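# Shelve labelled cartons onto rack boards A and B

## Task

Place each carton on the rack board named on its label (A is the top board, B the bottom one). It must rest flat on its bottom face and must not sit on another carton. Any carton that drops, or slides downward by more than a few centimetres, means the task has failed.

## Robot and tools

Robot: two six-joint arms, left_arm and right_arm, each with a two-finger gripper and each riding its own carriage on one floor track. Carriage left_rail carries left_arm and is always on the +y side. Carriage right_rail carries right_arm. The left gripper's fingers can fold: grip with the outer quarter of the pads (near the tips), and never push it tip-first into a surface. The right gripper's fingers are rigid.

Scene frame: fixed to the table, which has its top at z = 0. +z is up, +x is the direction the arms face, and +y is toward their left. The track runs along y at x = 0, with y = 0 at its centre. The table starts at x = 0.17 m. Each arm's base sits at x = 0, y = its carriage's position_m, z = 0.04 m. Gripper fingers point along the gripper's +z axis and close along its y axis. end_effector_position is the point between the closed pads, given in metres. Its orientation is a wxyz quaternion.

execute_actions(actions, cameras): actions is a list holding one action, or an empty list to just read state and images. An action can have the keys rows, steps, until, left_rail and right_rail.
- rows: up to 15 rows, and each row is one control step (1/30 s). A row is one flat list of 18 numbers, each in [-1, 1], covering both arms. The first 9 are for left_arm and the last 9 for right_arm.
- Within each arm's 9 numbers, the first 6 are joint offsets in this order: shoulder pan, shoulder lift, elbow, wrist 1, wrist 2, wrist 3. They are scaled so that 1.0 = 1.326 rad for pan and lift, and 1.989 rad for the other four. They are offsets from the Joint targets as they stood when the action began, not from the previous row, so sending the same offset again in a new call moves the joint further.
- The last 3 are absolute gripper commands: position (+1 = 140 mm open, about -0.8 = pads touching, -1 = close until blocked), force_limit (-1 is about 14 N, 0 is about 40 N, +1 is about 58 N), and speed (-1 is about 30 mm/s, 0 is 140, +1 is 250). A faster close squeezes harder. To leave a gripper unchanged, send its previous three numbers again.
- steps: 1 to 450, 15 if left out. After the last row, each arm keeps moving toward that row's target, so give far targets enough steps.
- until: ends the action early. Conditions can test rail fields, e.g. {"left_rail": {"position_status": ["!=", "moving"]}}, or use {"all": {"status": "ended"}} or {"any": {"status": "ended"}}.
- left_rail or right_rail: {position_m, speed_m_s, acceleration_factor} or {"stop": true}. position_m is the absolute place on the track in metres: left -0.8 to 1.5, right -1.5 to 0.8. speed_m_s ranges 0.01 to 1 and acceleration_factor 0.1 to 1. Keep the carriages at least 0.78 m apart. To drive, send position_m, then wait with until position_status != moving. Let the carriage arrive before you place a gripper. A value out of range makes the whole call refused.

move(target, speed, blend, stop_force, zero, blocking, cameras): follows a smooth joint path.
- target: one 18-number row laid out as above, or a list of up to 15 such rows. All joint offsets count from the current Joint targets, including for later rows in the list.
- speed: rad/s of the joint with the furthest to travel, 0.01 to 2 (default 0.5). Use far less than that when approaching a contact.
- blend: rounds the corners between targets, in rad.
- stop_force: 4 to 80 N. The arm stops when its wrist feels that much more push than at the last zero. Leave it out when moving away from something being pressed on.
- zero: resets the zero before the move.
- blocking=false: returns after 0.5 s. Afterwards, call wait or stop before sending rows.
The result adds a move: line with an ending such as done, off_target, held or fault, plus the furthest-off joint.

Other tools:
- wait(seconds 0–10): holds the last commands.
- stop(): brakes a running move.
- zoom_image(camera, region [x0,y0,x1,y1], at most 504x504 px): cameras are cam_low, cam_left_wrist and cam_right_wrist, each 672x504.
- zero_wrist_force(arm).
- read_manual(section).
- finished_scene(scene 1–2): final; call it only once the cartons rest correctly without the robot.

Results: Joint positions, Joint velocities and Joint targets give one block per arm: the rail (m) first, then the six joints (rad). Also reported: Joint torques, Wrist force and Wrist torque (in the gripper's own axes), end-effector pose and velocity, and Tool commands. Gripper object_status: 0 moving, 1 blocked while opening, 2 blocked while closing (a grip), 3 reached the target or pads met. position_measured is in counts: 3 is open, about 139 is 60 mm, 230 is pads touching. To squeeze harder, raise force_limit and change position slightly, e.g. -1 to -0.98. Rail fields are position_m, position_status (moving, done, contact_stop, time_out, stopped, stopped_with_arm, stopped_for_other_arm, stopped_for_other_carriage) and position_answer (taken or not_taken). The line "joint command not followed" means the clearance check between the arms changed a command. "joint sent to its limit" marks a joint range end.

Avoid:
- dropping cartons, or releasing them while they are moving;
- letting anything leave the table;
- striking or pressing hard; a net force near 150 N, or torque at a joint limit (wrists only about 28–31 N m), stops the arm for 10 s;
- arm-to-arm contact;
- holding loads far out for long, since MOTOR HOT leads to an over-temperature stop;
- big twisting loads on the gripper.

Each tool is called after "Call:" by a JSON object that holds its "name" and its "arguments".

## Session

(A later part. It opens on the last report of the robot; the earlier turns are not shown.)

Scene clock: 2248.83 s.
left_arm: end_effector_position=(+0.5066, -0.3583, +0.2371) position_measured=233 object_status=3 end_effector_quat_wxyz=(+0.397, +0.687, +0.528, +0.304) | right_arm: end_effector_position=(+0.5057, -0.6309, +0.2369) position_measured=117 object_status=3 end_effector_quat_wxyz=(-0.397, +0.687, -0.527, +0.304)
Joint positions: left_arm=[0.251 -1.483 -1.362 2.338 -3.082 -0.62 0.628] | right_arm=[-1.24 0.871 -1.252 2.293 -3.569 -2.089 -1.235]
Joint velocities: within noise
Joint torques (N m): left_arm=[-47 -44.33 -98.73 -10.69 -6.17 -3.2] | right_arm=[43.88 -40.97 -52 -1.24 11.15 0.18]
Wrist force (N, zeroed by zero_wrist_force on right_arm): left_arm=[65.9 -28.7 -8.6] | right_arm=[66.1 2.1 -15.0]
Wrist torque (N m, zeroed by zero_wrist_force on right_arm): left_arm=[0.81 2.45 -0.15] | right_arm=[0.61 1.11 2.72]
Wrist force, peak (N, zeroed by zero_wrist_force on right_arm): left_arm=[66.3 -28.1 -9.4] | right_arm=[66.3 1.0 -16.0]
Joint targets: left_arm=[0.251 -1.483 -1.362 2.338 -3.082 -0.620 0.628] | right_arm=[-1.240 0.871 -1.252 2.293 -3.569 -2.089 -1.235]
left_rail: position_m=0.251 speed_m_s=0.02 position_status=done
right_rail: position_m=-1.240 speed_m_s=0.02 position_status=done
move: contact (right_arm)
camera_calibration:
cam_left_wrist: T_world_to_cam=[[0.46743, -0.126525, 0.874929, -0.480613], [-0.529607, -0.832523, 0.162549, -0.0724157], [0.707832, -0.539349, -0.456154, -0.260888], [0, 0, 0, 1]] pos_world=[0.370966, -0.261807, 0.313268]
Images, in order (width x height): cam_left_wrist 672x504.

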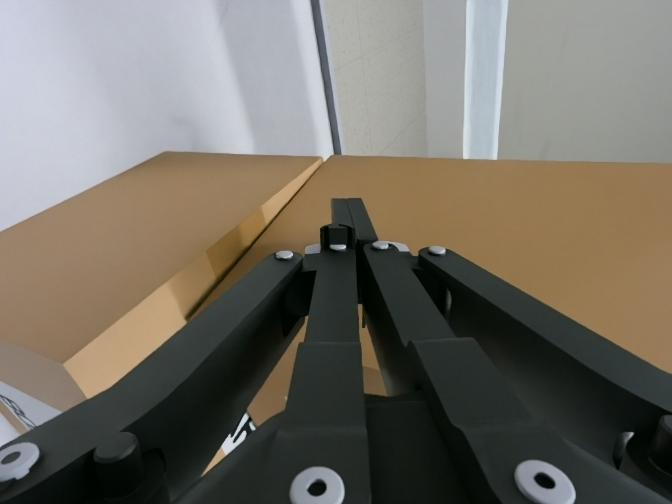

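Call:
{"name": "move", "arguments": {"target": [[0,-0.0405,-0.0081,0.0352,0,0,-1,0,0,0,-0.0419,-0.0059,0.0338,0,0,0.1,1,0],[0,-0.078,-0.0178,0.0696,0,0,-1,0,0,0,-0.0801,-0.0131,0.0664,0,0,0.1,1,0],[0,-0.1123,-0.0288,0.1035,0,0,-1,0,0,0,-0.1157,-0.0217,0.0989,0,0,0.1,1,0]], "speed": 0.07, "blend": 0.01, "cameras": ["cam_left_wrist","cam_right_wrist"]}}

Call:
{"name": "execute_actions", "arguments": {"actions": [{"left_rail":{"position_m":0.3858,"speed_m_s":0.1},"right_rail":{"position_m":-1.1055,"speed_m_s":0.1},"steps":150,"until":{"all":{"status":"ended"}}}], "cameras": ["cam_left_wrist","cam_right_wrist"]}}

Scene clock: 2264.73 s.
left_arm: end_effector_position=(+0.5065, -0.3583, +0.3249) position_measured=233 object_status=3 end_effector_quat_wxyz=(+0.397, +0.687, +0.528, +0.304) | right_arm: end_effector_position=(+0.5055, -0.6312, +0.3253) position_measured=117 object_status=3 end_effector_quat_wxyz=(-0.397, +0.687, -0.527, +0.304)
Joint positions: left_arm=[0.251 -1.483 -1.51 2.281 -2.877 -0.62 0.628] | right_arm=[-1.24 0.871 -1.405 2.249 -3.372 -2.089 -1.235]
Joint velocities: within noise
Joint torques (N m): left_arm=[-11.05 -68.76 -90.86 -6.02 0.63 0.4] | right_arm=[36.36 -62.57 -60.56 -4.02 11.12 -0.08]
Wrist force (N, zeroed by zero_wrist_force on right_arm): left_arm=[52.0 -23.8 -13.7] | right_arm=[57.9 9.2 -0.4]
Wrist torque (N m, zeroed by zero_wrist_force on right_arm): left_arm=[0.36 -0.06 -0.37] | right_arm=[-0.18 1.33 2.27]
Wrist force, peak (N, zeroed by zero_wrist_force on right_arm): left_arm=[67.0 -30.0 -7.8] | right_arm=[70.2 4.9 -12.1]
Joint targets: left_arm=[0.251 -1.483 -1.510 2.281 -2.876 -0.620 0.628] | right_arm=[-1.240 0.871 -1.405 2.249 -3.372 -2.089 -1.235]
left_rail: position_m=0.251 speed_m_s=0.02 position_status=done
right_rail: position_m=-1.240 speed_m_s=0.02 position_status=done
move: done
camera_calibration:
cam_left_wrist: T_world_to_cam=[[0.467425, -0.126219, 0.874976, -0.557265], [-0.529645, -0.832437, 0.162862, -0.0867019], [0.707806, -0.539553, -0.455953, -0.220927], [0, 0, 0, 1]] pos_world=[0.370932, -0.261713, 0.400981]
cam_right_wrist: T_world_to_cam=[[-0.499916, -0.110489, -0.858997, 0.46935], [-0.493162, 0.851644, 0.177465, 0.730914], [0.711952, 0.512342, -0.48024, 0.295805], [0, 0, 0, 1]] pos_world=[0.384496, -0.722174, 0.415516]
Images, in order (width x height): cam_left_wrist 672x504, cam_right_wrist 672x504.

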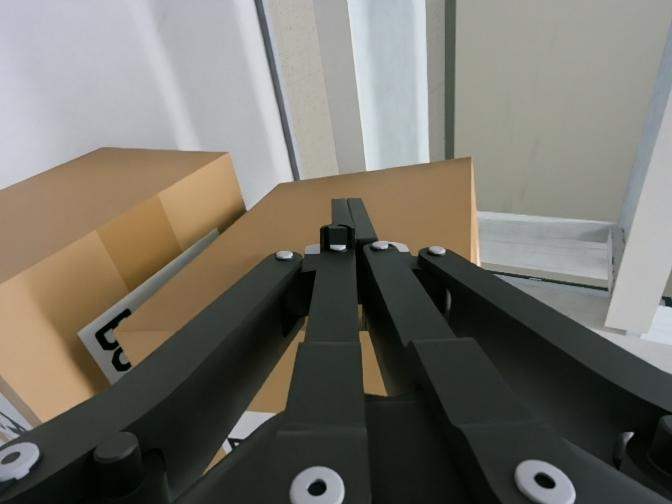

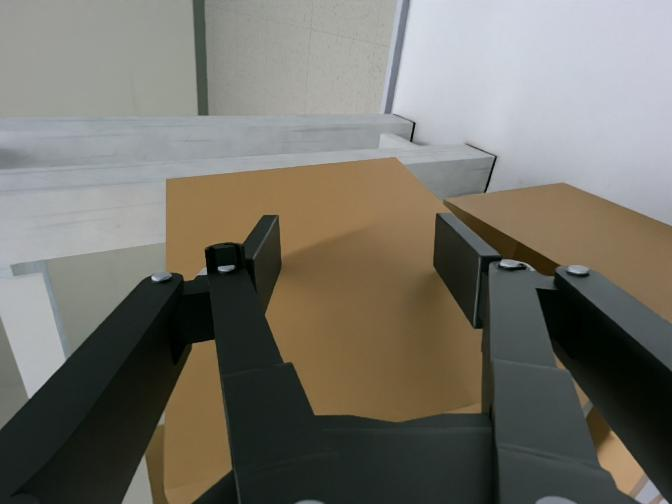

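Scene clock: 2267.80 s.
left_arm: end_effector_position=(+0.5066, -0.2233, +0.3250) position_measured=233 object_status=3 end_effector_quat_wxyz=(+0.397, +0.687, +0.528, +0.304) | right_arm: end_effector_position=(+0.5055, -0.4962, +0.3254) position_measured=117 object_status=3 end_effector_quat_wxyz=(-0.397, +0.687, -0.527, +0.304)
Joint positions: left_arm=[0.386 -1.483 -1.51 2.281 -2.876 -0.62 0.628] | right_arm=[-1.106 0.871 -1.405 2.249 -3.372 -2.089 -1.235]
Joint velocities: within noise
Joint torques (N m): left_arm=[-12.17 -63.45 -69.42 -7.98 0.87 1.68] | right_arm=[47.68 -63.79 -52.23 -4.6 11.27 -0.25]
Wrist force (N, zeroed by zero_wrist_force on right_arm): left_arm=[52.7 -23.5 -15.1] | right_arm=[58.5 8.2 -1.4]
Wrist torque (N m, zeroed by zero_wrist_force on right_arm): left_arm=[0.29 -0.09 -0.38] | right_arm=[-0.21 1.33 2.30]
Wrist force, peak (N, zeroed by zero_wrist_force on right_arm): left_arm=[53.6 -24.3 -14.2] | right_arm=[59.8 9.2 -1.0]
Joint targets: left_arm=[0.386 -1.483 -1.510 2.281 -2.876 -0.620 0.628] | right_arm=[-1.105 0.871 -1.405 2.249 -3.372 -2.089 -1.235]
Tool commands: left_gripper/position=-1.0 left_gripper/force_limit=+0.0 left_gripper/speed=+0.0 right_gripper/position=+0.1 right_gripper/force_limit=+1.0 right_gripper/speed=+0.0
left_rail: position_m=0.386 speed_m_s=0.10 position_status=done
right_rail: position_m=-1.106 position_m_goal=-1.105 speed_m_s=0.10 position_status=done
camera_calibration:
cam_left_wrist: T_world_to_cam=[[0.467424, -0.12623, 0.874975, -0.540302], [-0.529627, -0.832454, 0.162839, 0.0256791], [0.707821, -0.539525, -0.455963, -0.148059], [0, 0, 0, 1]] pos_world=[0.37095, -0.126707, 0.40106]
cam_right_wrist: T_world_to_cam=[[-0.499905, -0.110488, -0.859004, 0.484332], [-0.493181, 0.851632, 0.177471, 0.615934], [0.711947, 0.512362, -0.480226, 0.226704], [0, 0, 0, 1]] pos_world=[0.384486, -0.58719, 0.415602]
Images, in order (width x height): cam_left_wrist 672x504, cam_right_wrist 672x504.

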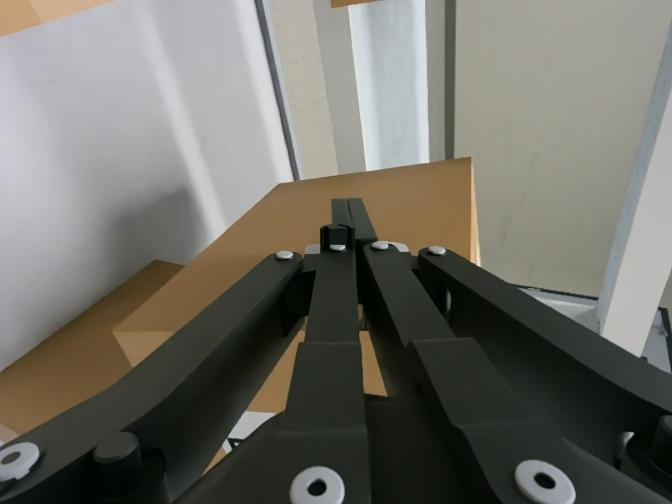

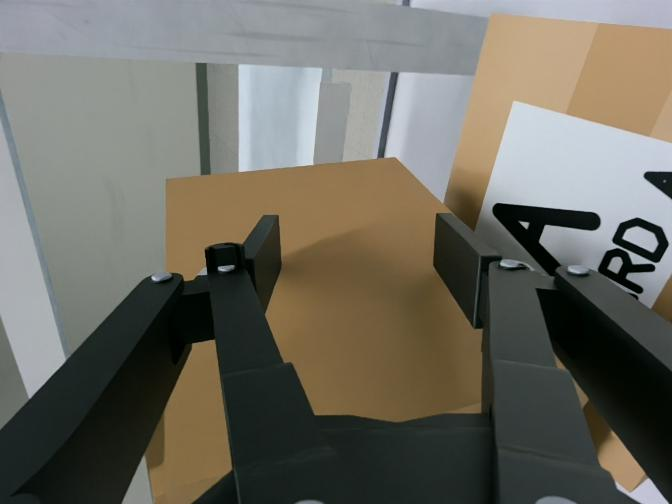

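Call:
{"name": "execute_actions", "arguments": {"actions": [{"left_rail":{"position_m":0.2508},"right_rail":{"position_m":-1.2405},"steps":150,"until":{"all":{"status":"ended"}}}], "cameras": []}}

Call:
{"name": "move", "arguments": {"target": [[0,0.0343,0.011,-0.0339,0,0,-1,0,0,0,0.0356,0.0086,-0.0325,0,0,0.1,1,0],[0,0.0718,0.0207,-0.0683,0,0,-1,0,0,0,0.0738,0.0158,-0.0651,0,0,0.1,1,0],[0,0.1123,0.0288,-0.1035,0,0,-1,0,0,0,0.1143,0.0215,-0.0978,0,0,0.1,1,0]], "speed": 0.05, "blend": 0.01, "stop_force": 25, "cameras": ["cam_left_wrist","cam_right_wrist"]}}

Scene clock: 2288.40 s.
left_arm: end_effector_position=(+0.5066, -0.3582, +0.3250) position_measured=233 object_status=3 end_effector_quat_wxyz=(+0.397, +0.687, +0.528, +0.304) | right_arm: end_effector_position=(+0.5055, -0.6312, +0.3253) position_measured=117 object_status=3 end_effector_quat_wxyz=(-0.397, +0.687, -0.527, +0.304)
Joint positions: left_arm=[0.251 -1.483 -1.51 2.281 -2.876 -0.62 0.628] | right_arm=[-1.24 0.871 -1.405 2.249 -3.372 -2.089 -1.235]
Joint velocities: within noise
Joint torques (N m): left_arm=[-23.66 -52.53 -74.95 -11.62 0.75 1.82] | right_arm=[45.98 -60.89 -46.88 -6.29 11.15 -0.54]
Wrist force (N, zeroed by zero_wrist_force on right_arm): left_arm=[52.4 -23.8 -14.6] | right_arm=[58.3 8.5 -1.7]
Wrist torque (N m, zeroed by zero_wrist_force on right_arm): left_arm=[0.25 -0.04 -0.37] | right_arm=[-0.15 1.30 2.30]
Wrist force, peak (N, zeroed by zero_wrist_force on right_arm): left_arm=[53.5 -23.6 -14.3] | right_arm=[59.0 8.6 -1.0]
Joint targets: left_arm=[0.251 -1.483 -1.510 2.281 -2.876 -0.620 0.628] | right_arm=[-1.240 0.871 -1.405 2.249 -3.372 -2.089 -1.235]
Tool commands: left_gripper/position=-1.0 left_gripper/force_limit=+0.0 left_gripper/speed=+0.0 right_gripper/position=+0.1 right_gripper/force_limit=+1.0 right_gripper/speed=+0.0
left_rail: position_m=0.251 speed_m_s=0.10 position_status=done
right_rail: position_m=-1.240 speed_m_s=0.10 position_status=done
No camera images: "cameras" was empty.

Scene clock: 2301.97 s.
left_arm: end_effector_position=(+0.5066, -0.3585, +0.2761) position_measured=233 object_status=3 end_effector_quat_wxyz=(+0.397, +0.687, +0.528, +0.304) | right_arm: end_effector_position=(+0.5074, -0.6339, +0.2544) position_measured=117 object_status=3 end_effector_quat_wxyz=(-0.396, +0.685, -0.529, +0.308)
Joint positions: left_arm=[0.251 -1.483 -1.431 2.316 -2.99 -0.62 0.628] | right_arm=[-1.24 0.871 -1.282 2.286 -3.533 -2.098 -1.234]
Joint velocities: within noise
Joint torques (N m): left_arm=[-24.87 -17.22 -59.05 -11.74 -10.56 1.28] | right_arm=[17.34 -47.6 -34.44 -3.03 5.85 0]
Wrist force (N, zeroed by zero_wrist_force on right_arm): left_arm=[51.1 1.2 -22.7] | right_arm=[41.0 -2.0 -11.9]
Wrist torque (N m, zeroed by zero_wrist_force on right_arm): left_arm=[-0.06 1.66 -0.44] | right_arm=[0.67 0.83 1.72]
Wrist force, peak (N, zeroed by zero_wrist_force on right_arm): left_arm=[65.4 0.0 -26.4] | right_arm=[79.2 -5.9 -29.8]
Joint targets: left_arm=[0.251 -1.483 -1.431 2.316 -2.990 -0.620 0.628] | right_arm=[-1.240 0.871 -1.282 2.286 -3.533 -2.098 -1.234]
Tool commands: left_gripper/position=-1.0 left_gripper/force_limit=+0.0 left_gripper/speed=+0.0 right_gripper/position=+0.098039 right_gripper/force_limit=+1.0 right_gripper/speed=+0.003922
TORQUE FAULT: the external load on joint 6 (wrist 2) of the right arm reached its load limit, and that arm stopped for 10 seconds. A torque fault puts only its own arm into a fault stop. That arm's remaining commands of this call were not run. Before the stop ended, the hold on joint 6 (wrist 2) of that arm was turned back by 0.5 degrees, the way its load pushed it. That arm's target is now where it stood when the stop ended, not its last command. That arm keeps its grip as last carried out and accepts commands again: back off and push less far. That arm stops again whenever a joint's load reaches its limit.
left_rail: position_m=0.251 speed_m_s=0.10 position_status=done
right_rail: position_m=-1.240 speed_m_s=0.10 position_status=done
move: fault (right_arm), contact (left_arm); path passed 2 of 3 targets; left_arm: the wrist 1 is farthest, 0.092 rad from its target; right_arm: the wrist 1 is farthest, 0.033 rad from its target
camera_calibration:
cam_left_wrist: T_world_to_cam=[[0.467365, -0.126341, 0.87499, -0.514633], [-0.529596, -0.832506, 0.16267, -0.0788884], [0.707883, -0.539418, -0.455994, -0.243314], [0, 0, 0, 1]] pos_world=[0.37098, -0.261942, 0.352182]
cam_right_wrist: T_world_to_cam=[[-0.496624, -0.108738, -0.861127, 0.409138], [-0.486941, 0.856189, 0.17271, 0.7476], [0.718508, 0.50509, -0.478153, 0.253348], [0, 0, 0, 1]] pos_world=[0.385192, -0.723561, 0.344341]
Images, in order (width x height): cam_left_wrist 672x504, cam_right_wrist 672x504.

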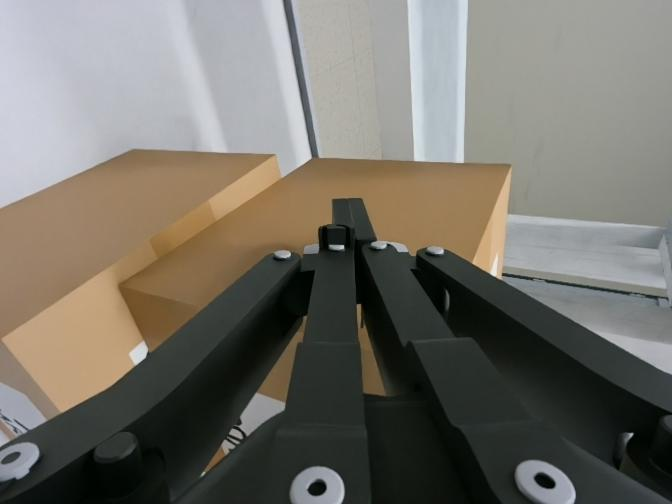

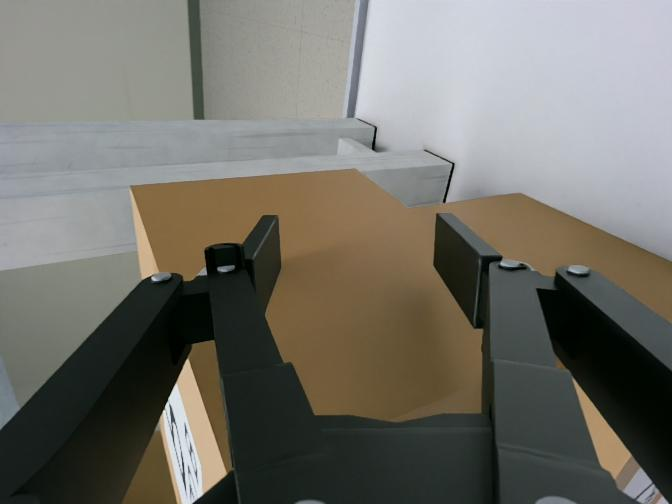

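Call:
{"name": "execute_actions", "arguments": {"actions": [{"left_rail":{"position_m":0.2518,"speed_m_s":0.02},"right_rail":{"position_m":-1.241,"speed_m_s":0.02},"steps":60,"until":{"all":{"status":"ended"}}}], "cameras": []}}

Call:
{"name": "move", "arguments": {"target": [0,0.0285,0.0065,-0.026,0,0,-1,0,0,0,0,0,0,0,0,0.1,1,0], "speed": 0.03, "stop_force": 25, "cameras": ["cam_left_wrist","cam_right_wrist"]}}

Scene clock: 2307.90 s.
left_arm: end_effector_position=(+0.5066, -0.3575, +0.2761) position_measured=233 object_status=3 end_effector_quat_wxyz=(+0.397, +0.687, +0.528, +0.304) | right_arm: end_effector_position=(+0.5074, -0.6343, +0.2544) position_measured=117 object_status=3 end_effector_quat_wxyz=(-0.396, +0.685, -0.529, +0.308)
Joint positions: left_arm=[0.252 -1.483 -1.431 2.316 -2.99 -0.62 0.628] | right_arm=[-1.241 0.871 -1.282 2.286 -3.533 -2.098 -1.234]
Joint velocities: within noise
Joint torques (N m): left_arm=[-26.89 -22.35 -59.42 -4.55 -10.53 1.51] | right_arm=[31.32 -37.07 -39.75 -4.93 17.27 -3.97]
Wrist force (N, zeroed by zero_wrist_force on right_arm): left_arm=[30.4 5.4 -7.2] | right_arm=[33.8 -3.7 -9.6]
Wrist torque (N m, zeroed by zero_wrist_force on right_arm): left_arm=[-0.22 1.04 -0.46] | right_arm=[0.59 0.69 1.44]
Wrist force, peak (N, zeroed by zero_wrist_force on right_arm): left_arm=[51.3 1.8 -23.6] | right_arm=[40.2 -2.3 -12.4]
Joint targets: left_arm=[0.252 -1.483 -1.431 2.316 -2.990 -0.620 0.628] | right_arm=[-1.241 0.871 -1.282 2.286 -3.533 -2.098 -1.234]
Tool commands: left_gripper/position=-1.0 left_gripper/force_limit=+0.0 left_gripper/speed=+0.0 right_gripper/position=+0.098039 right_gripper/force_limit=+1.0 right_gripper/speed=+0.003922
left_rail: position_m=0.252 speed_m_s=0.02 position_status=done
right_rail: position_m=-1.241 speed_m_s=0.02 position_status=done
No camera images: "cameras" was empty.

Scene clock: 2310.50 s.
left_arm: end_effector_position=(+0.5066, -0.3575, +0.2548) position_measured=233 object_status=3 end_effector_quat_wxyz=(+0.397, +0.687, +0.528, +0.304) | right_arm: end_effector_position=(+0.5074, -0.6344, +0.2544) position_measured=117 object_status=3 end_effector_quat_wxyz=(-0.396, +0.685, -0.529, +0.308)
Joint positions: left_arm=[0.252 -1.483 -1.394 2.329 -3.042 -0.62 0.628] | right_arm=[-1.241 0.871 -1.282 2.286 -3.533 -2.098 -1.234]
Joint velocities: within noise
Joint torques (N m): left_arm=[-26.21 -14.57 -31.04 -7.22 -10.73 1.27] | right_arm=[16.21 -37.29 -24.98 -5.16 4.52 -4.01]
Wrist force (N, zeroed by zero_wrist_force on right_arm): left_arm=[33.0 14.8 -17.4] | right_arm=[33.1 -4.9 -9.6]
Wrist torque (N m, zeroed by zero_wrist_force on right_arm): left_arm=[-0.41 0.94 -0.59] | right_arm=[0.57 0.68 1.42]
Wrist force, peak (N, zeroed by zero_wrist_force on right_arm): left_arm=[36.0 14.7 -24.4] | right_arm=[33.4 -4.6 -10.1]
Joint targets: left_arm=[0.252 -1.483 -1.394 2.329 -3.042 -0.620 0.628] | right_arm=[-1.241 0.871 -1.282 2.286 -3.533 -2.098 -1.234]
left_rail: position_m=0.252 speed_m_s=0.02 position_status=done
right_rail: position_m=-1.241 speed_m_s=0.02 position_status=done
move: done
camera_calibration:
cam_left_wrist: T_world_to_cam=[[0.46729, -0.125486, 0.875153, -0.495628], [-0.52961, -0.832347, 0.163438, -0.0747467], [0.707922, -0.539863, -0.455406, -0.252804], [0, 0, 0, 1]] pos_world=[0.370981, -0.260889, 0.330838]
cam_right_wrist: T_world_to_cam=[[-0.496623, -0.108746, -0.861127, 0.409071], [-0.486952, 0.856183, 0.17271, 0.748044], [0.718501, 0.505099, -0.478155, 0.253626], [0, 0, 0, 1]] pos_world=[0.385185, -0.724084, 0.34434]
Images, in order (width x height): cam_left_wrist 672x504, cam_right_wrist 672x504.

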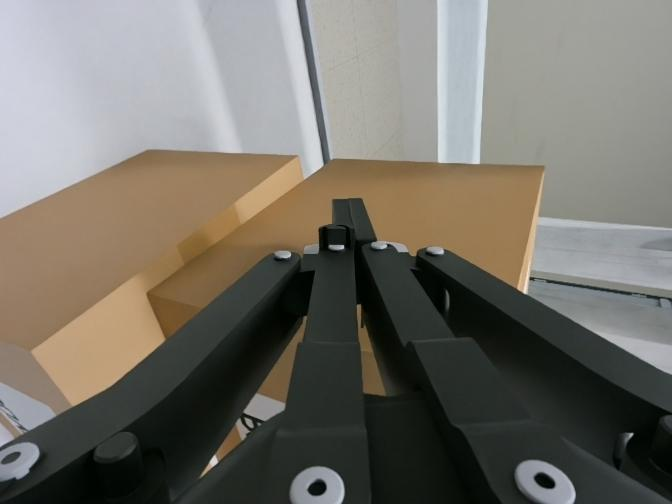

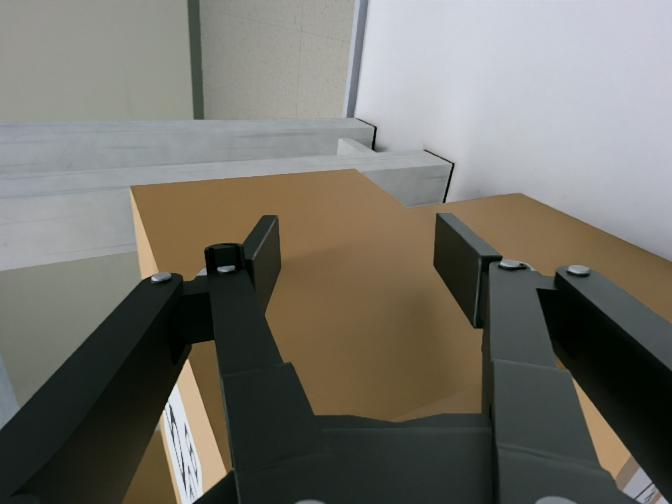

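Call:
{"name": "move", "arguments": {"target": [0,0.0215,0.0045,-0.0189,0,0,-1,0,0,0,0.0215,0.003,-0.0177,0,0,0.1,1,0], "speed": 0.03, "stop_force": 28, "cameras": ["cam_left_wrist","cam_right_wrist"]}}

Scene clock: 2317.40 s.
left_arm: end_effector_position=(+0.5066, -0.3573, +0.2392) position_measured=233 object_status=3 end_effector_quat_wxyz=(+0.397, +0.686, +0.528, +0.304) | right_arm: end_effector_position=(+0.5073, -0.6345, +0.2392) position_measured=117 object_status=3 end_effector_quat_wxyz=(-0.396, +0.685, -0.529, +0.308)
Joint positions: left_arm=[0.252 -1.483 -1.365 2.338 -3.079 -0.62 0.628] | right_arm=[-1.241 0.871 -1.253 2.292 -3.569 -2.098 -1.234]
Joint velocities: within noise
Joint torques (N m): left_arm=[-27.04 -19.05 -29.43 -7.33 -10.56 1.25] | right_arm=[6.73 -20.72 -18.18 -0.41 11.75 -3.96]
Wrist force (N, zeroed by zero_wrist_force on right_arm): left_arm=[27.9 12.6 -14.5] | right_arm=[37.1 -16.8 -24.1]
Wrist torque (N m, zeroed by zero_wrist_force on right_arm): left_arm=[-0.30 0.94 -0.55] | right_arm=[1.38 0.66 1.78]
Wrist force, peak (N, zeroed by zero_wrist_force on right_arm): left_arm=[35.4 15.8 -20.1] | right_arm=[39.8 -17.0 -27.1]
Joint targets: left_arm=[0.252 -1.483 -1.365 2.338 -3.079 -0.620 0.628] | right_arm=[-1.241 0.871 -1.253 2.292 -3.568 -2.098 -1.234]
left_rail: position_m=0.252 speed_m_s=0.02 position_status=done
right_rail: position_m=-1.241 speed_m_s=0.02 position_status=done
move: done
camera_calibration:
cam_left_wrist: T_world_to_cam=[[0.467281, -0.125381, 0.875173, -0.481823], [-0.529612, -0.832327, 0.163533, -0.0720253], [0.707927, -0.539918, -0.455334, -0.259847], [0, 0, 0, 1]] pos_world=[0.370954, -0.260656, 0.31514]
cam_right_wrist: T_world_to_cam=[[-0.496208, -0.108254, -0.861428, 0.396072], [-0.487, 0.856109, 0.172941, 0.750653], [0.718755, 0.50533, -0.477527, 0.246269], [0, 0, 0, 1]] pos_world=[0.385094, -0.724212, 0.328969]
Images, in order (width x height): cam_left_wrist 672x504, cam_right_wrist 672x504.

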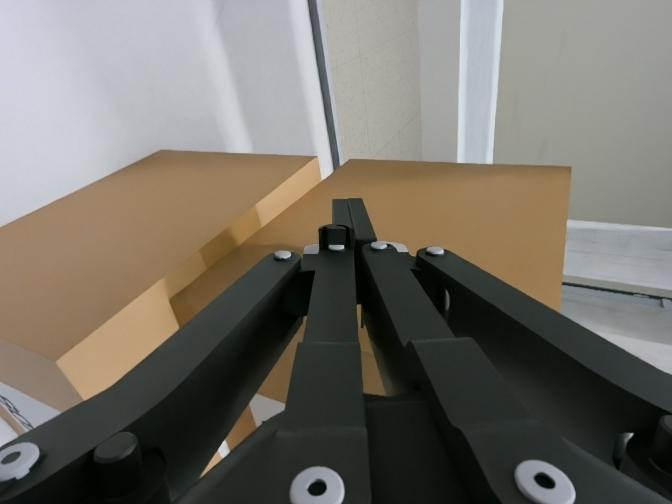

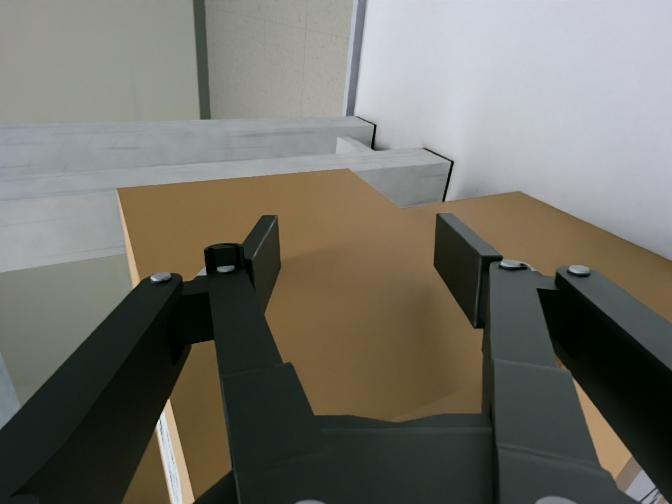

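Call:
{"name": "move", "arguments": {"target": [0,0.0215,0.0045,-0.0189,0,0,-1,0,0,0,0.0215,0.003,-0.0177,0,0,0.1,1,0], "speed": 0.03, "stop_force": 28, "cameras": ["cam_left_wrist","cam_right_wrist"]}}

Scene clock: 2323.67 s.
left_arm: end_effector_position=(+0.5065, -0.3564, +0.2237) position_measured=233 object_status=3 end_effector_quat_wxyz=(+0.397, +0.686, +0.528, +0.304) | right_arm: end_effector_position=(+0.5069, -0.6349, +0.2240) position_measured=117 object_status=3 end_effector_quat_wxyz=(-0.396, +0.684, -0.529, +0.308)
Joint positions: left_arm=[0.252 -1.483 -1.337 2.347 -3.117 -0.62 0.628] | right_arm=[-1.241 0.871 -1.225 2.298 -3.604 -2.098 -1.234]
Joint velocities: within noise
Joint torques (N m): left_arm=[-21.74 -26.3 -23.95 -7.57 -1.97 1.68] | right_arm=[5.48 -30.8 -17.46 -2.07 12.82 -3.89]
Wrist force (N, zeroed by zero_wrist_force on right_arm): left_arm=[15.6 7.8 -9.1] | right_arm=[29.3 -13.2 -16.9]
Wrist torque (N m, zeroed by zero_wrist_force on right_arm): left_arm=[-0.15 0.52 -0.43] | right_arm=[0.97 0.51 1.41]
Wrist force, peak (N, zeroed by zero_wrist_force on right_arm): left_arm=[29.7 13.8 -17.3] | right_arm=[37.4 -17.4 -24.6]
Joint targets: left_arm=[0.252 -1.483 -1.337 2.347 -3.117 -0.620 0.628] | right_arm=[-1.241 0.871 -1.225 2.298 -3.604 -2.098 -1.234]
left_rail: position_m=0.252 speed_m_s=0.02 position_status=done
right_rail: position_m=-1.241 speed_m_s=0.02 position_status=done
move: done
camera_calibration:
cam_left_wrist: T_world_to_cam=[[0.467306, -0.12527, 0.875176, -0.468077], [-0.529638, -0.832283, 0.163674, -0.0688449], [0.70789, -0.540012, -0.455278, -0.266421], [0, 0, 0, 1]] pos_world=[0.370869, -0.259805, 0.299622]
cam_right_wrist: T_world_to_cam=[[-0.495837, -0.107788, -0.8617, 0.382933], [-0.487143, 0.855967, 0.17324, 0.75336], [0.718914, 0.50567, -0.476929, 0.23952], [0, 0, 0, 1]] pos_world=[0.384672, -0.724694, 0.313696]
Images, in order (width x height): cam_left_wrist 672x504, cam_right_wrist 672x504.

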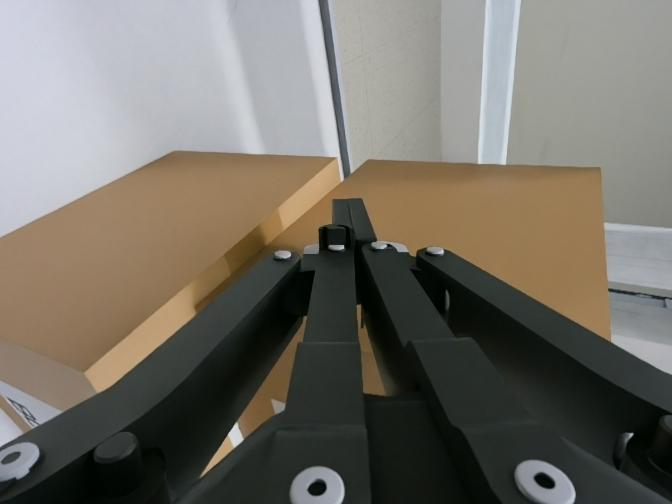

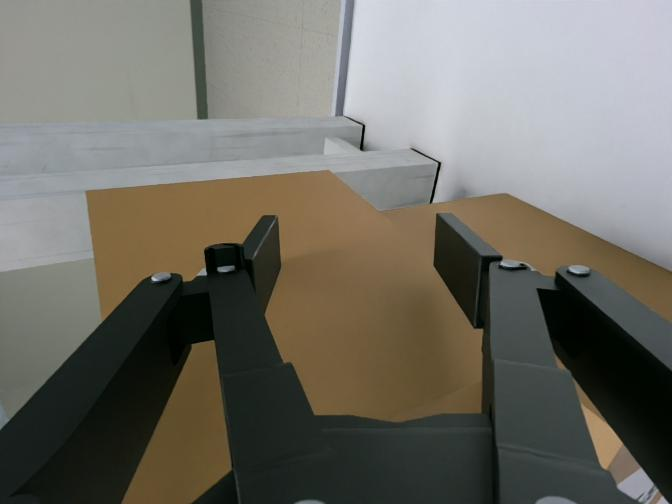

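Call:
{"name": "execute_actions", "arguments": {"actions": [{"left_rail":{"position_m":0.2718,"speed_m_s":0.03},"right_rail":{"position_m":-1.261,"speed_m_s":0.03},"steps":60,"until":{"all":{"status":"ended"}}}], "cameras": ["cam_left_wrist"]}}

Call:
{"name": "move", "arguments": {"target": [-0.1102,-0.1319,0.0121,0.1674,0.0378,-0.1079,-1,0,0,0.0838,-0.1031,0.0209,0.0757,-0.0458,0.0366,0.1,1,0], "speed": 0.12}}

Scene clock: 2343.20 s.
left_arm: end_effector_position=(+0.5065, -0.3364, +0.2236) position_measured=233 object_status=3 end_effector_quat_wxyz=(+0.397, +0.686, +0.528, +0.304) | right_arm: end_effector_position=(+0.5069, -0.6549, +0.2240) position_measured=117 object_status=3 end_effector_quat_wxyz=(-0.396, +0.684, -0.529, +0.308)
Joint positions: left_arm=[0.272 -1.483 -1.337 2.347 -3.117 -0.62 0.628] | right_arm=[-1.261 0.871 -1.225 2.298 -3.604 -2.098 -1.234]
Joint velocities: within noise
Joint torques (N m): left_arm=[-2.26 -50.72 -26.72 -5.73 -0.48 1] | right_arm=[5.57 -72.27 -31.76 -9.83 -4.13 0.91]
Wrist force (N, zeroed by zero_wrist_force on right_arm): left_arm=[0.2 0.0 -0.2] | right_arm=[-0.3 -1.9 3.9]
Wrist torque (N m, zeroed by zero_wrist_force on right_arm): left_arm=[0.10 0.00 -0.25] | right_arm=[-0.47 0.06 0.01]
Wrist force, peak (N, zeroed by zero_wrist_force on right_arm): left_arm=[15.9 7.6 -9.0] | right_arm=[29.6 -13.0 -16.8]
Joint targets: left_arm=[0.272 -1.483 -1.337 2.347 -3.117 -0.620 0.628] | right_arm=[-1.261 0.871 -1.225 2.298 -3.604 -2.098 -1.234]
Tool commands: left_gripper/position=-1.0 left_gripper/force_limit=+0.0 left_gripper/speed=+0.0 right_gripper/position=+0.1 right_gripper/force_limit=+1.0 right_gripper/speed=+0.0
left_rail: position_m=0.272 speed_m_s=0.03 position_status=done
right_rail: position_m=-1.261 speed_m_s=0.03 position_status=done
camera_calibration:
cam_left_wrist: T_world_to_cam=[[0.467272, -0.125301, 0.875189, -0.465557], [-0.529622, -0.832306, 0.163609, -0.0521921], [0.707925, -0.539969, -0.455276, -0.255639], [0, 0, 0, 1]] pos_world=[0.370873, -0.239812, 0.299604]
Images, in order (width x height): cam_left_wrist 672x504.

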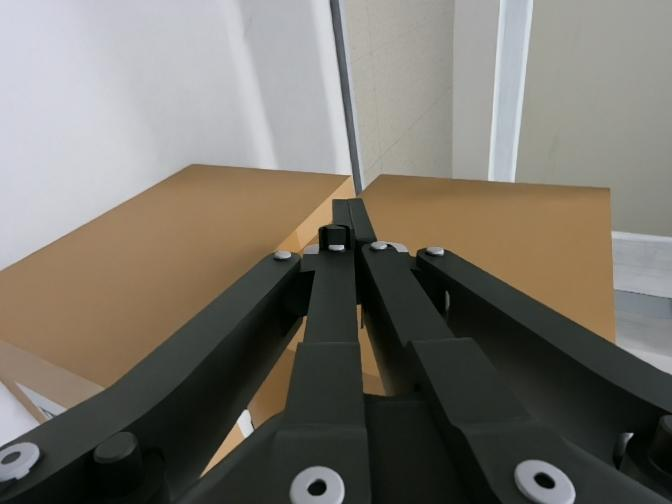

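Scene clock: 2346.40 s.
left_arm: end_effector_position=(+0.4306, -0.3375, +0.2753) position_measured=233 object_status=3 end_effector_quat_wxyz=(+0.402, +0.686, +0.521, +0.309) | right_arm: end_effector_position=(+0.4297, -0.6598, +0.2684) position_measured=117 object_status=3 end_effector_quat_wxyz=(-0.390, +0.689, -0.527, +0.310)
Joint positions: left_arm=[0.272 -1.629 -1.511 2.371 -2.784 -0.545 0.414] | right_arm=[-1.261 0.982 -1.362 2.34 -3.453 -2.189 -1.162]
Joint velocities: within noise
Joint torques (N m): left_arm=[-15.86 -63.84 -26.3 -1.38 5.59 -3.07] | right_arm=[12.05 -64.22 -19.06 -0.91 -4.4 2.98]
Wrist force (N, zeroed by zero_wrist_force on right_arm): left_arm=[0.1 -0.2 -0.2] | right_arm=[0.2 -1.9 3.8]
Wrist torque (N m, zeroed by zero_wrist_force on right_arm): left_arm=[0.03 0.03 -0.27] | right_arm=[-0.38 -0.08 0.07]
Wrist force, peak (N, zeroed by zero_wrist_force on right_arm): left_arm=[0.4 -0.5 -0.4] | right_arm=[0.0 -2.6 4.0]
Joint targets: left_arm=[0.272 -1.629 -1.511 2.371 -2.784 -0.545 0.414] | right_arm=[-1.261 0.982 -1.362 2.340 -3.453 -2.189 -1.162]
left_rail: position_m=0.272 speed_m_s=0.03 position_status=done
right_rail: position_m=-1.261 speed_m_s=0.03 position_status=done
move: done
camera_calibration:
cam_left_wrist: T_world_to_cam=[[0.451654, -0.131167, 0.882499, -0.472721], [-0.538458, -0.828757, 0.152397, -0.0936639], [0.711388, -0.544019, -0.444939, -0.184652], [0, 0, 0, 1]] pos_world=[0.294431, -0.240084, 0.349291]
cam_right_wrist: T_world_to_cam=[[-0.500272, -0.122132, -0.857211, 0.371451], [-0.487512, 0.857902, 0.162284, 0.733744], [0.715583, 0.499087, -0.488725, 0.329116], [0, 0, 0, 1]] pos_world=[0.308026, -0.748372, 0.360185]

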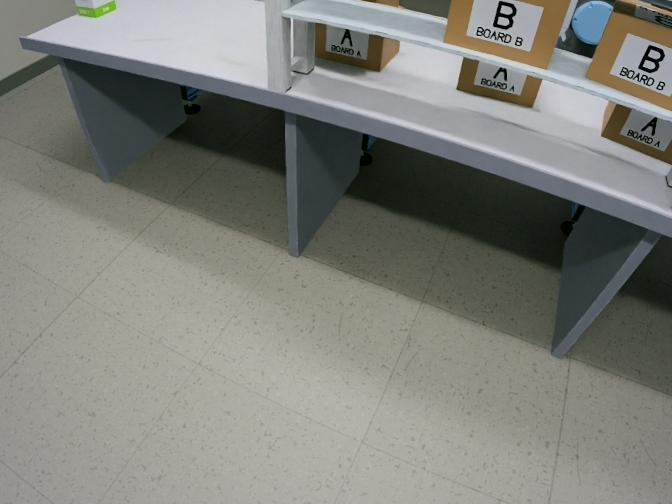

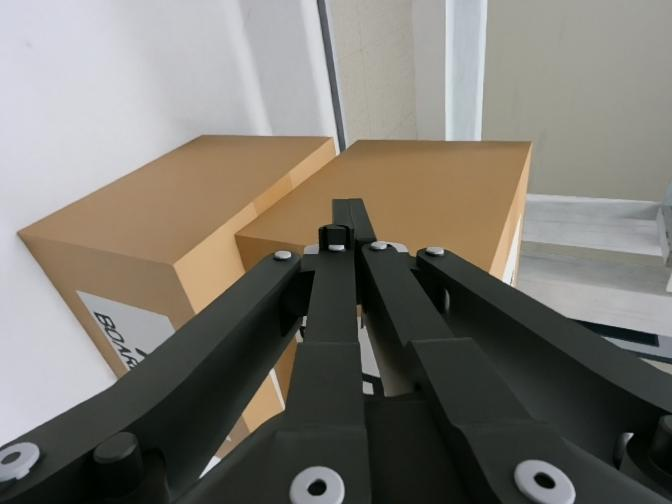

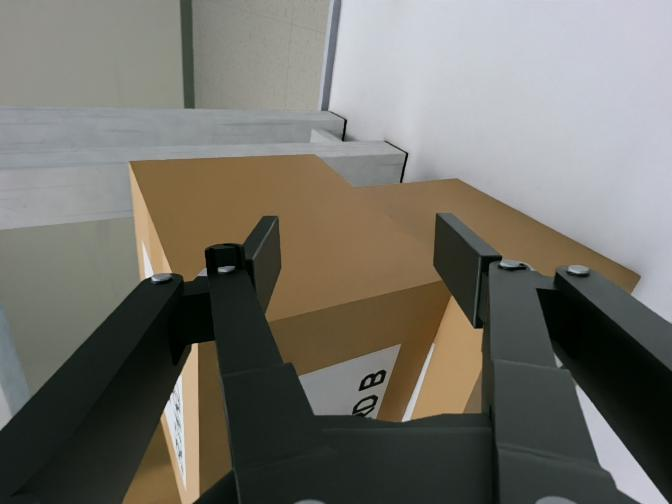

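Call:
{"name": "move", "arguments": {"target": [0.1724,0.1331,-0.0331,-0.1936,-0.0608,0.1665,-1,0,0,-0.1372,0.0865,-0.0387,-0.0565,0.0795,-0.0581,0.1,1,0], "speed": 0.12, "stop_force": 14, "cameras": ["cam_left_wrist","cam_right_wrist"]}}

Call:
{"name": "zero_wrist_force", "arguments": {"arm": "right_arm"}}

Call:
{"name": "execute_actions", "arguments": {"actions": [{"left_rail":{"position_m":0.2450,"speed_m_s":0.02},"right_rail":{"position_m":-1.240,"speed_m_s":0.02},"steps":90,"until":{"all":{"status":"ended"}}}], "cameras": ["cam_left_wrist","cam_right_wrist"]}}

Scene clock: 2374.63 s.
left_arm: end_effector_position=(+0.5519, -0.3303, +0.2452) position_measured=233 object_status=3 end_effector_quat_wxyz=(+0.397, +0.687, +0.527, +0.304) | right_arm: end_effector_position=(+0.5522, -0.6597, +0.2448) position_measured=117 object_status=3 end_effector_quat_wxyz=(-0.397, +0.686, -0.528, +0.304)
Joint positions: left_arm=[0.272 -1.401 -1.335 2.305 -3.169 -0.666 0.745] | right_arm=[-1.261 0.8 -1.247 2.263 -3.566 -2.031 -1.277]
Joint velocities: within noise
Joint torques (N m): left_arm=[13.52 -35.14 -43.06 -8.45 -0.79 2.84] | right_arm=[-16.59 -49.94 -33.07 -9.79 2.72 -2.24]
Wrist force (N, zeroed by zero_wrist_force on right_arm): left_arm=[0.0 -0.2 -0.3] | right_arm=[0.1 -2.1 3.9]
Wrist torque (N m, zeroed by zero_wrist_force on right_arm): left_arm=[0.05 0.05 -0.27] | right_arm=[-0.50 0.00 0.06]
Wrist force, peak (N, zeroed by zero_wrist_force on right_arm): left_arm=[-0.3 -0.5 -1.2] | right_arm=[0.2 -2.6 4.1]
Joint targets: left_arm=[0.272 -1.401 -1.335 2.305 -3.169 -0.666 0.745] | right_arm=[-1.261 0.800 -1.247 2.263 -3.566 -2.031 -1.277]
left_rail: position_m=0.272 speed_m_s=0.03 position_status=done
right_rail: position_m=-1.261 speed_m_s=0.03 position_status=done
move: done
camera_calibration:
cam_left_wrist: T_world_to_cam=[[0.46704, -0.126658, 0.875118, -0.505192], [-0.530457, -0.831954, 0.162688, -0.0257886], [0.707452, -0.540194, -0.455742, -0.274332], [0, 0, 0, 1]] pos_world=[0.416342, -0.233634, 0.321273]
cam_right_wrist: T_world_to_cam=[[-0.500201, -0.107334, -0.859231, 0.422769], [-0.490993, 0.852504, 0.179338, 0.791376], [0.713249, 0.511582, -0.479123, 0.237033], [0, 0, 0, 1]] pos_world=[0.430966, -0.750536, 0.334901]
Images, in order (width x height): cam_left_wrist 672x504, cam_right_wrist 672x504.

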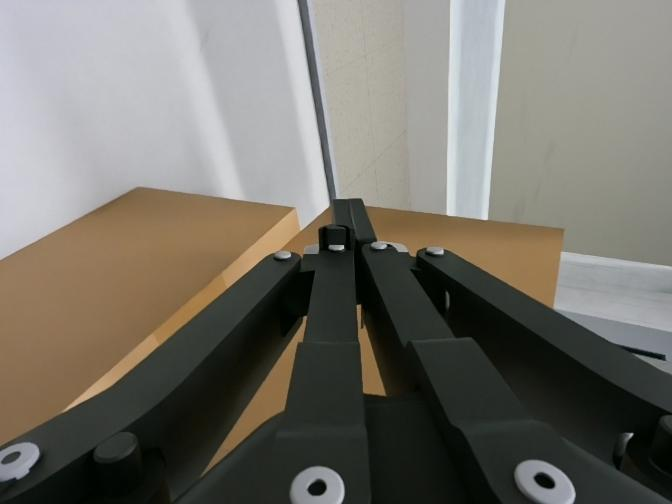

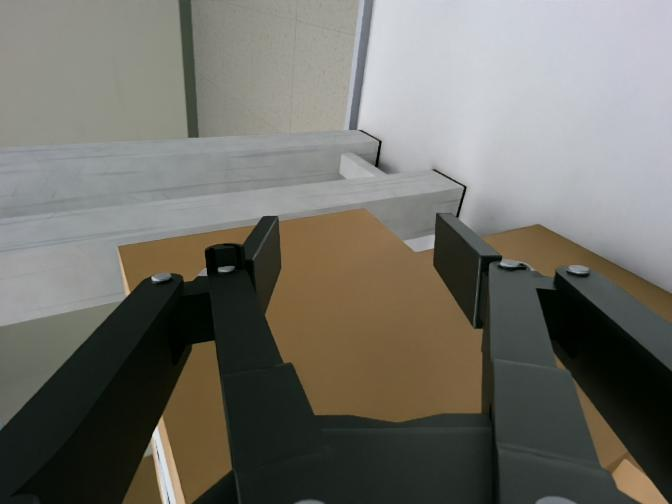

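Wrist force sensor zeroed.

Scene clock: 2376.50 s.
left_arm: end_effector_position=(+0.5519, -0.3571, +0.2452) position_measured=233 object_status=3 end_effector_quat_wxyz=(+0.397, +0.687, +0.527, +0.304) | right_arm: end_effector_position=(+0.5522, -0.6387, +0.2448) position_measured=117 object_status=3 end_effector_quat_wxyz=(-0.397, +0.686, -0.528, +0.304)
Joint positions: left_arm=[0.245 -1.401 -1.335 2.305 -3.169 -0.666 0.745] | right_arm=[-1.24 0.8 -1.247 2.263 -3.566 -2.031 -1.277]
Joint velocities: within noise
Joint torques (N m): left_arm=[-1.02 -41.54 -40.8 -7.37 -0.63 2.61] | right_arm=[0.21 -58.33 -29.38 -8.95 2.56 -2.49]
Wrist force (N, zeroed by zero_wrist_force on right_arm): left_arm=[20.5 -9.7 -4.0] | right_arm=[18.8 6.2 -0.6]
Wrist torque (N m, zeroed by zero_wrist_force on right_arm): left_arm=[0.26 0.75 -0.24] | right_arm=[-0.06 0.41 0.70]
Wrist force, peak (N, zeroed by zero_wrist_force on right_arm): left_arm=[20.5 -9.7 -4.0] | right_arm=[19.0 6.6 -0.4]
Joint targets: left_arm=[0.245 -1.401 -1.335 2.305 -3.169 -0.666 0.745] | right_arm=[-1.240 0.800 -1.247 2.263 -3.566 -2.031 -1.277]
Tool commands: left_gripper/position=-1.0 left_gripper/force_limit=+0.0 left_gripper/speed=+0.0 right_gripper/position=+0.1 right_gripper/force_limit=+1.0 right_gripper/speed=+0.0
left_rail: position_m=0.245 speed_m_s=0.02 position_status=done
right_rail: position_m=-1.240 speed_m_s=0.02 position_status=done
camera_calibration:
cam_left_wrist: T_world_to_cam=[[0.467048, -0.126668, 0.875112, -0.50858], [-0.530432, -0.831974, 0.162667, -0.04806], [0.707466, -0.540161, -0.455761, -0.288804], [0, 0, 0, 1]] pos_world=[0.416358, -0.260406, 0.321257]
cam_right_wrist: T_world_to_cam=[[-0.500217, -0.107322, -0.859223, 0.425034], [-0.490952, 0.852529, 0.179333, 0.773519], [0.713266, 0.511543, -0.479139, 0.226253], [0, 0, 0, 1]] pos_world=[0.430991, -0.72957, 0.334888]
Images, in order (width x height): cam_left_wrist 672x504, cam_right_wrist 672x504.

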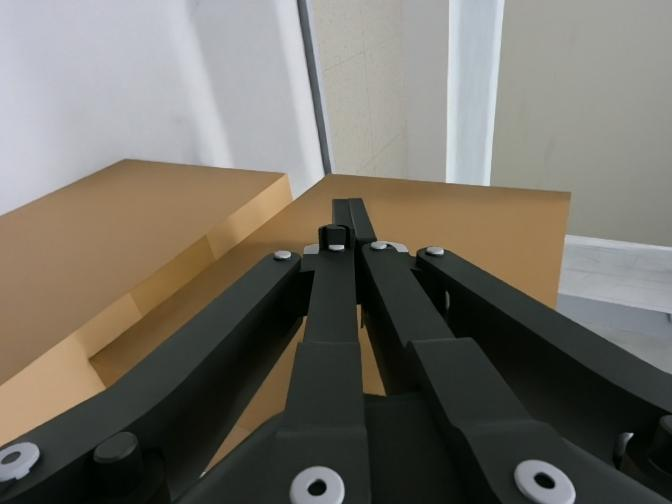

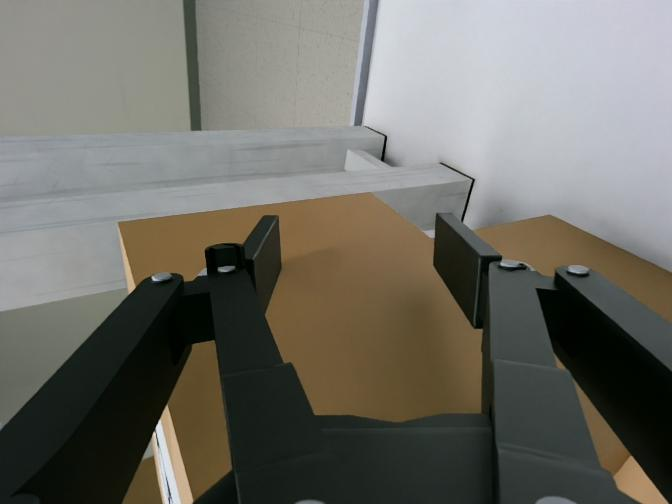

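Call:
{"name": "move", "arguments": {"target": [-0.0002,0.0062,-0.0055,0.0015,0.0001,-0.0002,-1,0,0,0.0054,0.0048,-0.0055,0.0037,-0.0029,0.0025,0.1,1,0], "speed": 0.015, "stop_force": 48}}

Scene clock: 2444.77 s.
left_arm: end_effector_position=(+0.5527, -0.3618, +0.2448) position_measured=233 object_status=3 end_effector_quat_wxyz=(+0.397, +0.687, +0.527, +0.304) | right_arm: end_effector_position=(+0.5526, -0.6341, +0.2446) position_measured=117 object_status=3 end_effector_quat_wxyz=(-0.397, +0.686, -0.529, +0.304)
Joint positions: left_arm=[0.245 -1.401 -1.328 2.297 -3.167 -0.666 0.745] | right_arm=[-1.24 0.805 -1.242 2.255 -3.56 -2.036 -1.273]
Joint velocities: within noise
Joint torques (N m): left_arm=[-40.04 -90.5 -74.16 -23.42 -4.75 1.39] | right_arm=[26.65 -66.74 -39.25 -10.88 31.62 -4.66]
Wrist force (N, zeroed by zero_wrist_force on right_arm): left_arm=[61.6 -27.6 -8.3] | right_arm=[66.4 2.4 -11.5]
Wrist torque (N m, zeroed by zero_wrist_force on right_arm): left_arm=[0.64 2.33 -0.08] | right_arm=[0.47 1.26 2.68]
Wrist force, peak (N, zeroed by zero_wrist_force on right_arm): left_arm=[69.1 -30.2 -8.9] | right_arm=[73.1 4.4 -12.6]
Joint targets: left_arm=[0.245 -1.401 -1.328 2.297 -3.167 -0.666 0.745] | right_arm=[-1.240 0.805 -1.242 2.255 -3.560 -2.036 -1.273]
left_rail: position_m=0.245 speed_m_s=0.02 position_status=done
right_rail: position_m=-1.240 speed_m_s=0.02 position_status=done
move: contact (left_arm, right_arm)
camera_calibration:
cam_left_wrist: T_world_to_cam=[[0.467034, -0.126895, 0.875087, -0.509243], [-0.530278, -0.832136, 0.162343, -0.0515601], [0.707591, -0.539859, -0.455925, -0.29199], [0, 0, 0, 1]] pos_world=[0.417102, -0.265159, 0.320876]
cam_right_wrist: T_world_to_cam=[[-0.500676, -0.107271, -0.858962, 0.425753], [-0.490552, 0.852736, 0.179442, 0.769674], [0.713219, 0.511208, -0.479567, 0.223472], [0, 0, 0, 1]] pos_world=[0.431345, -0.724898, 0.334764]

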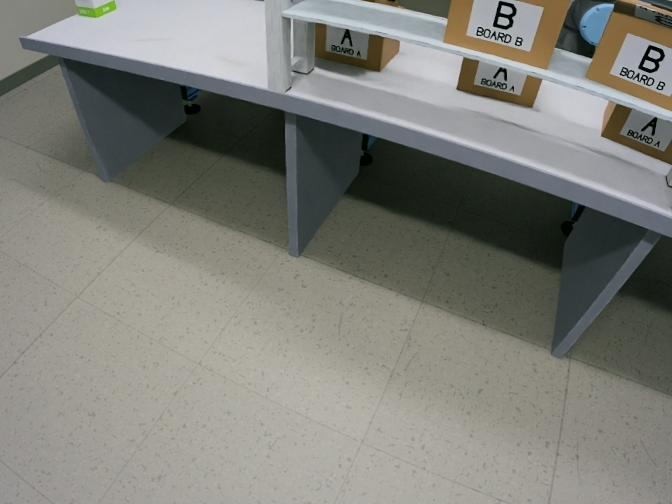

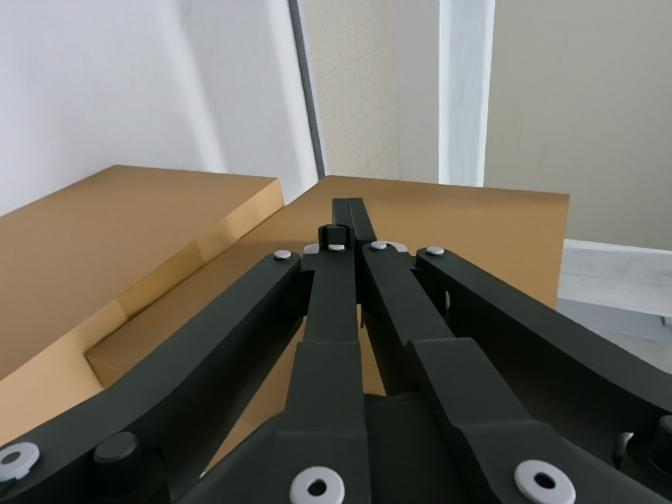

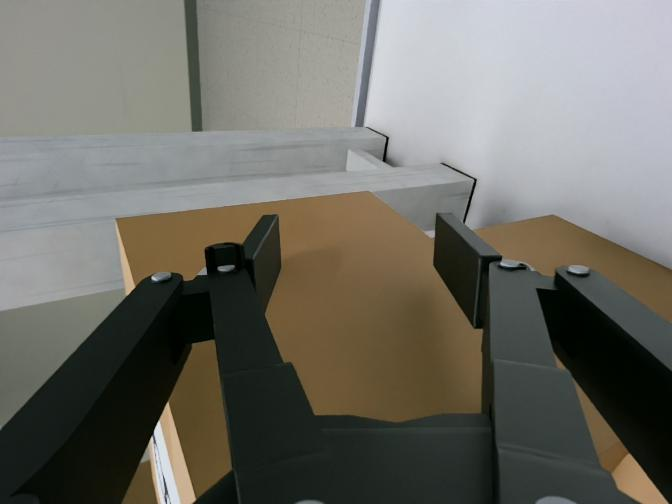

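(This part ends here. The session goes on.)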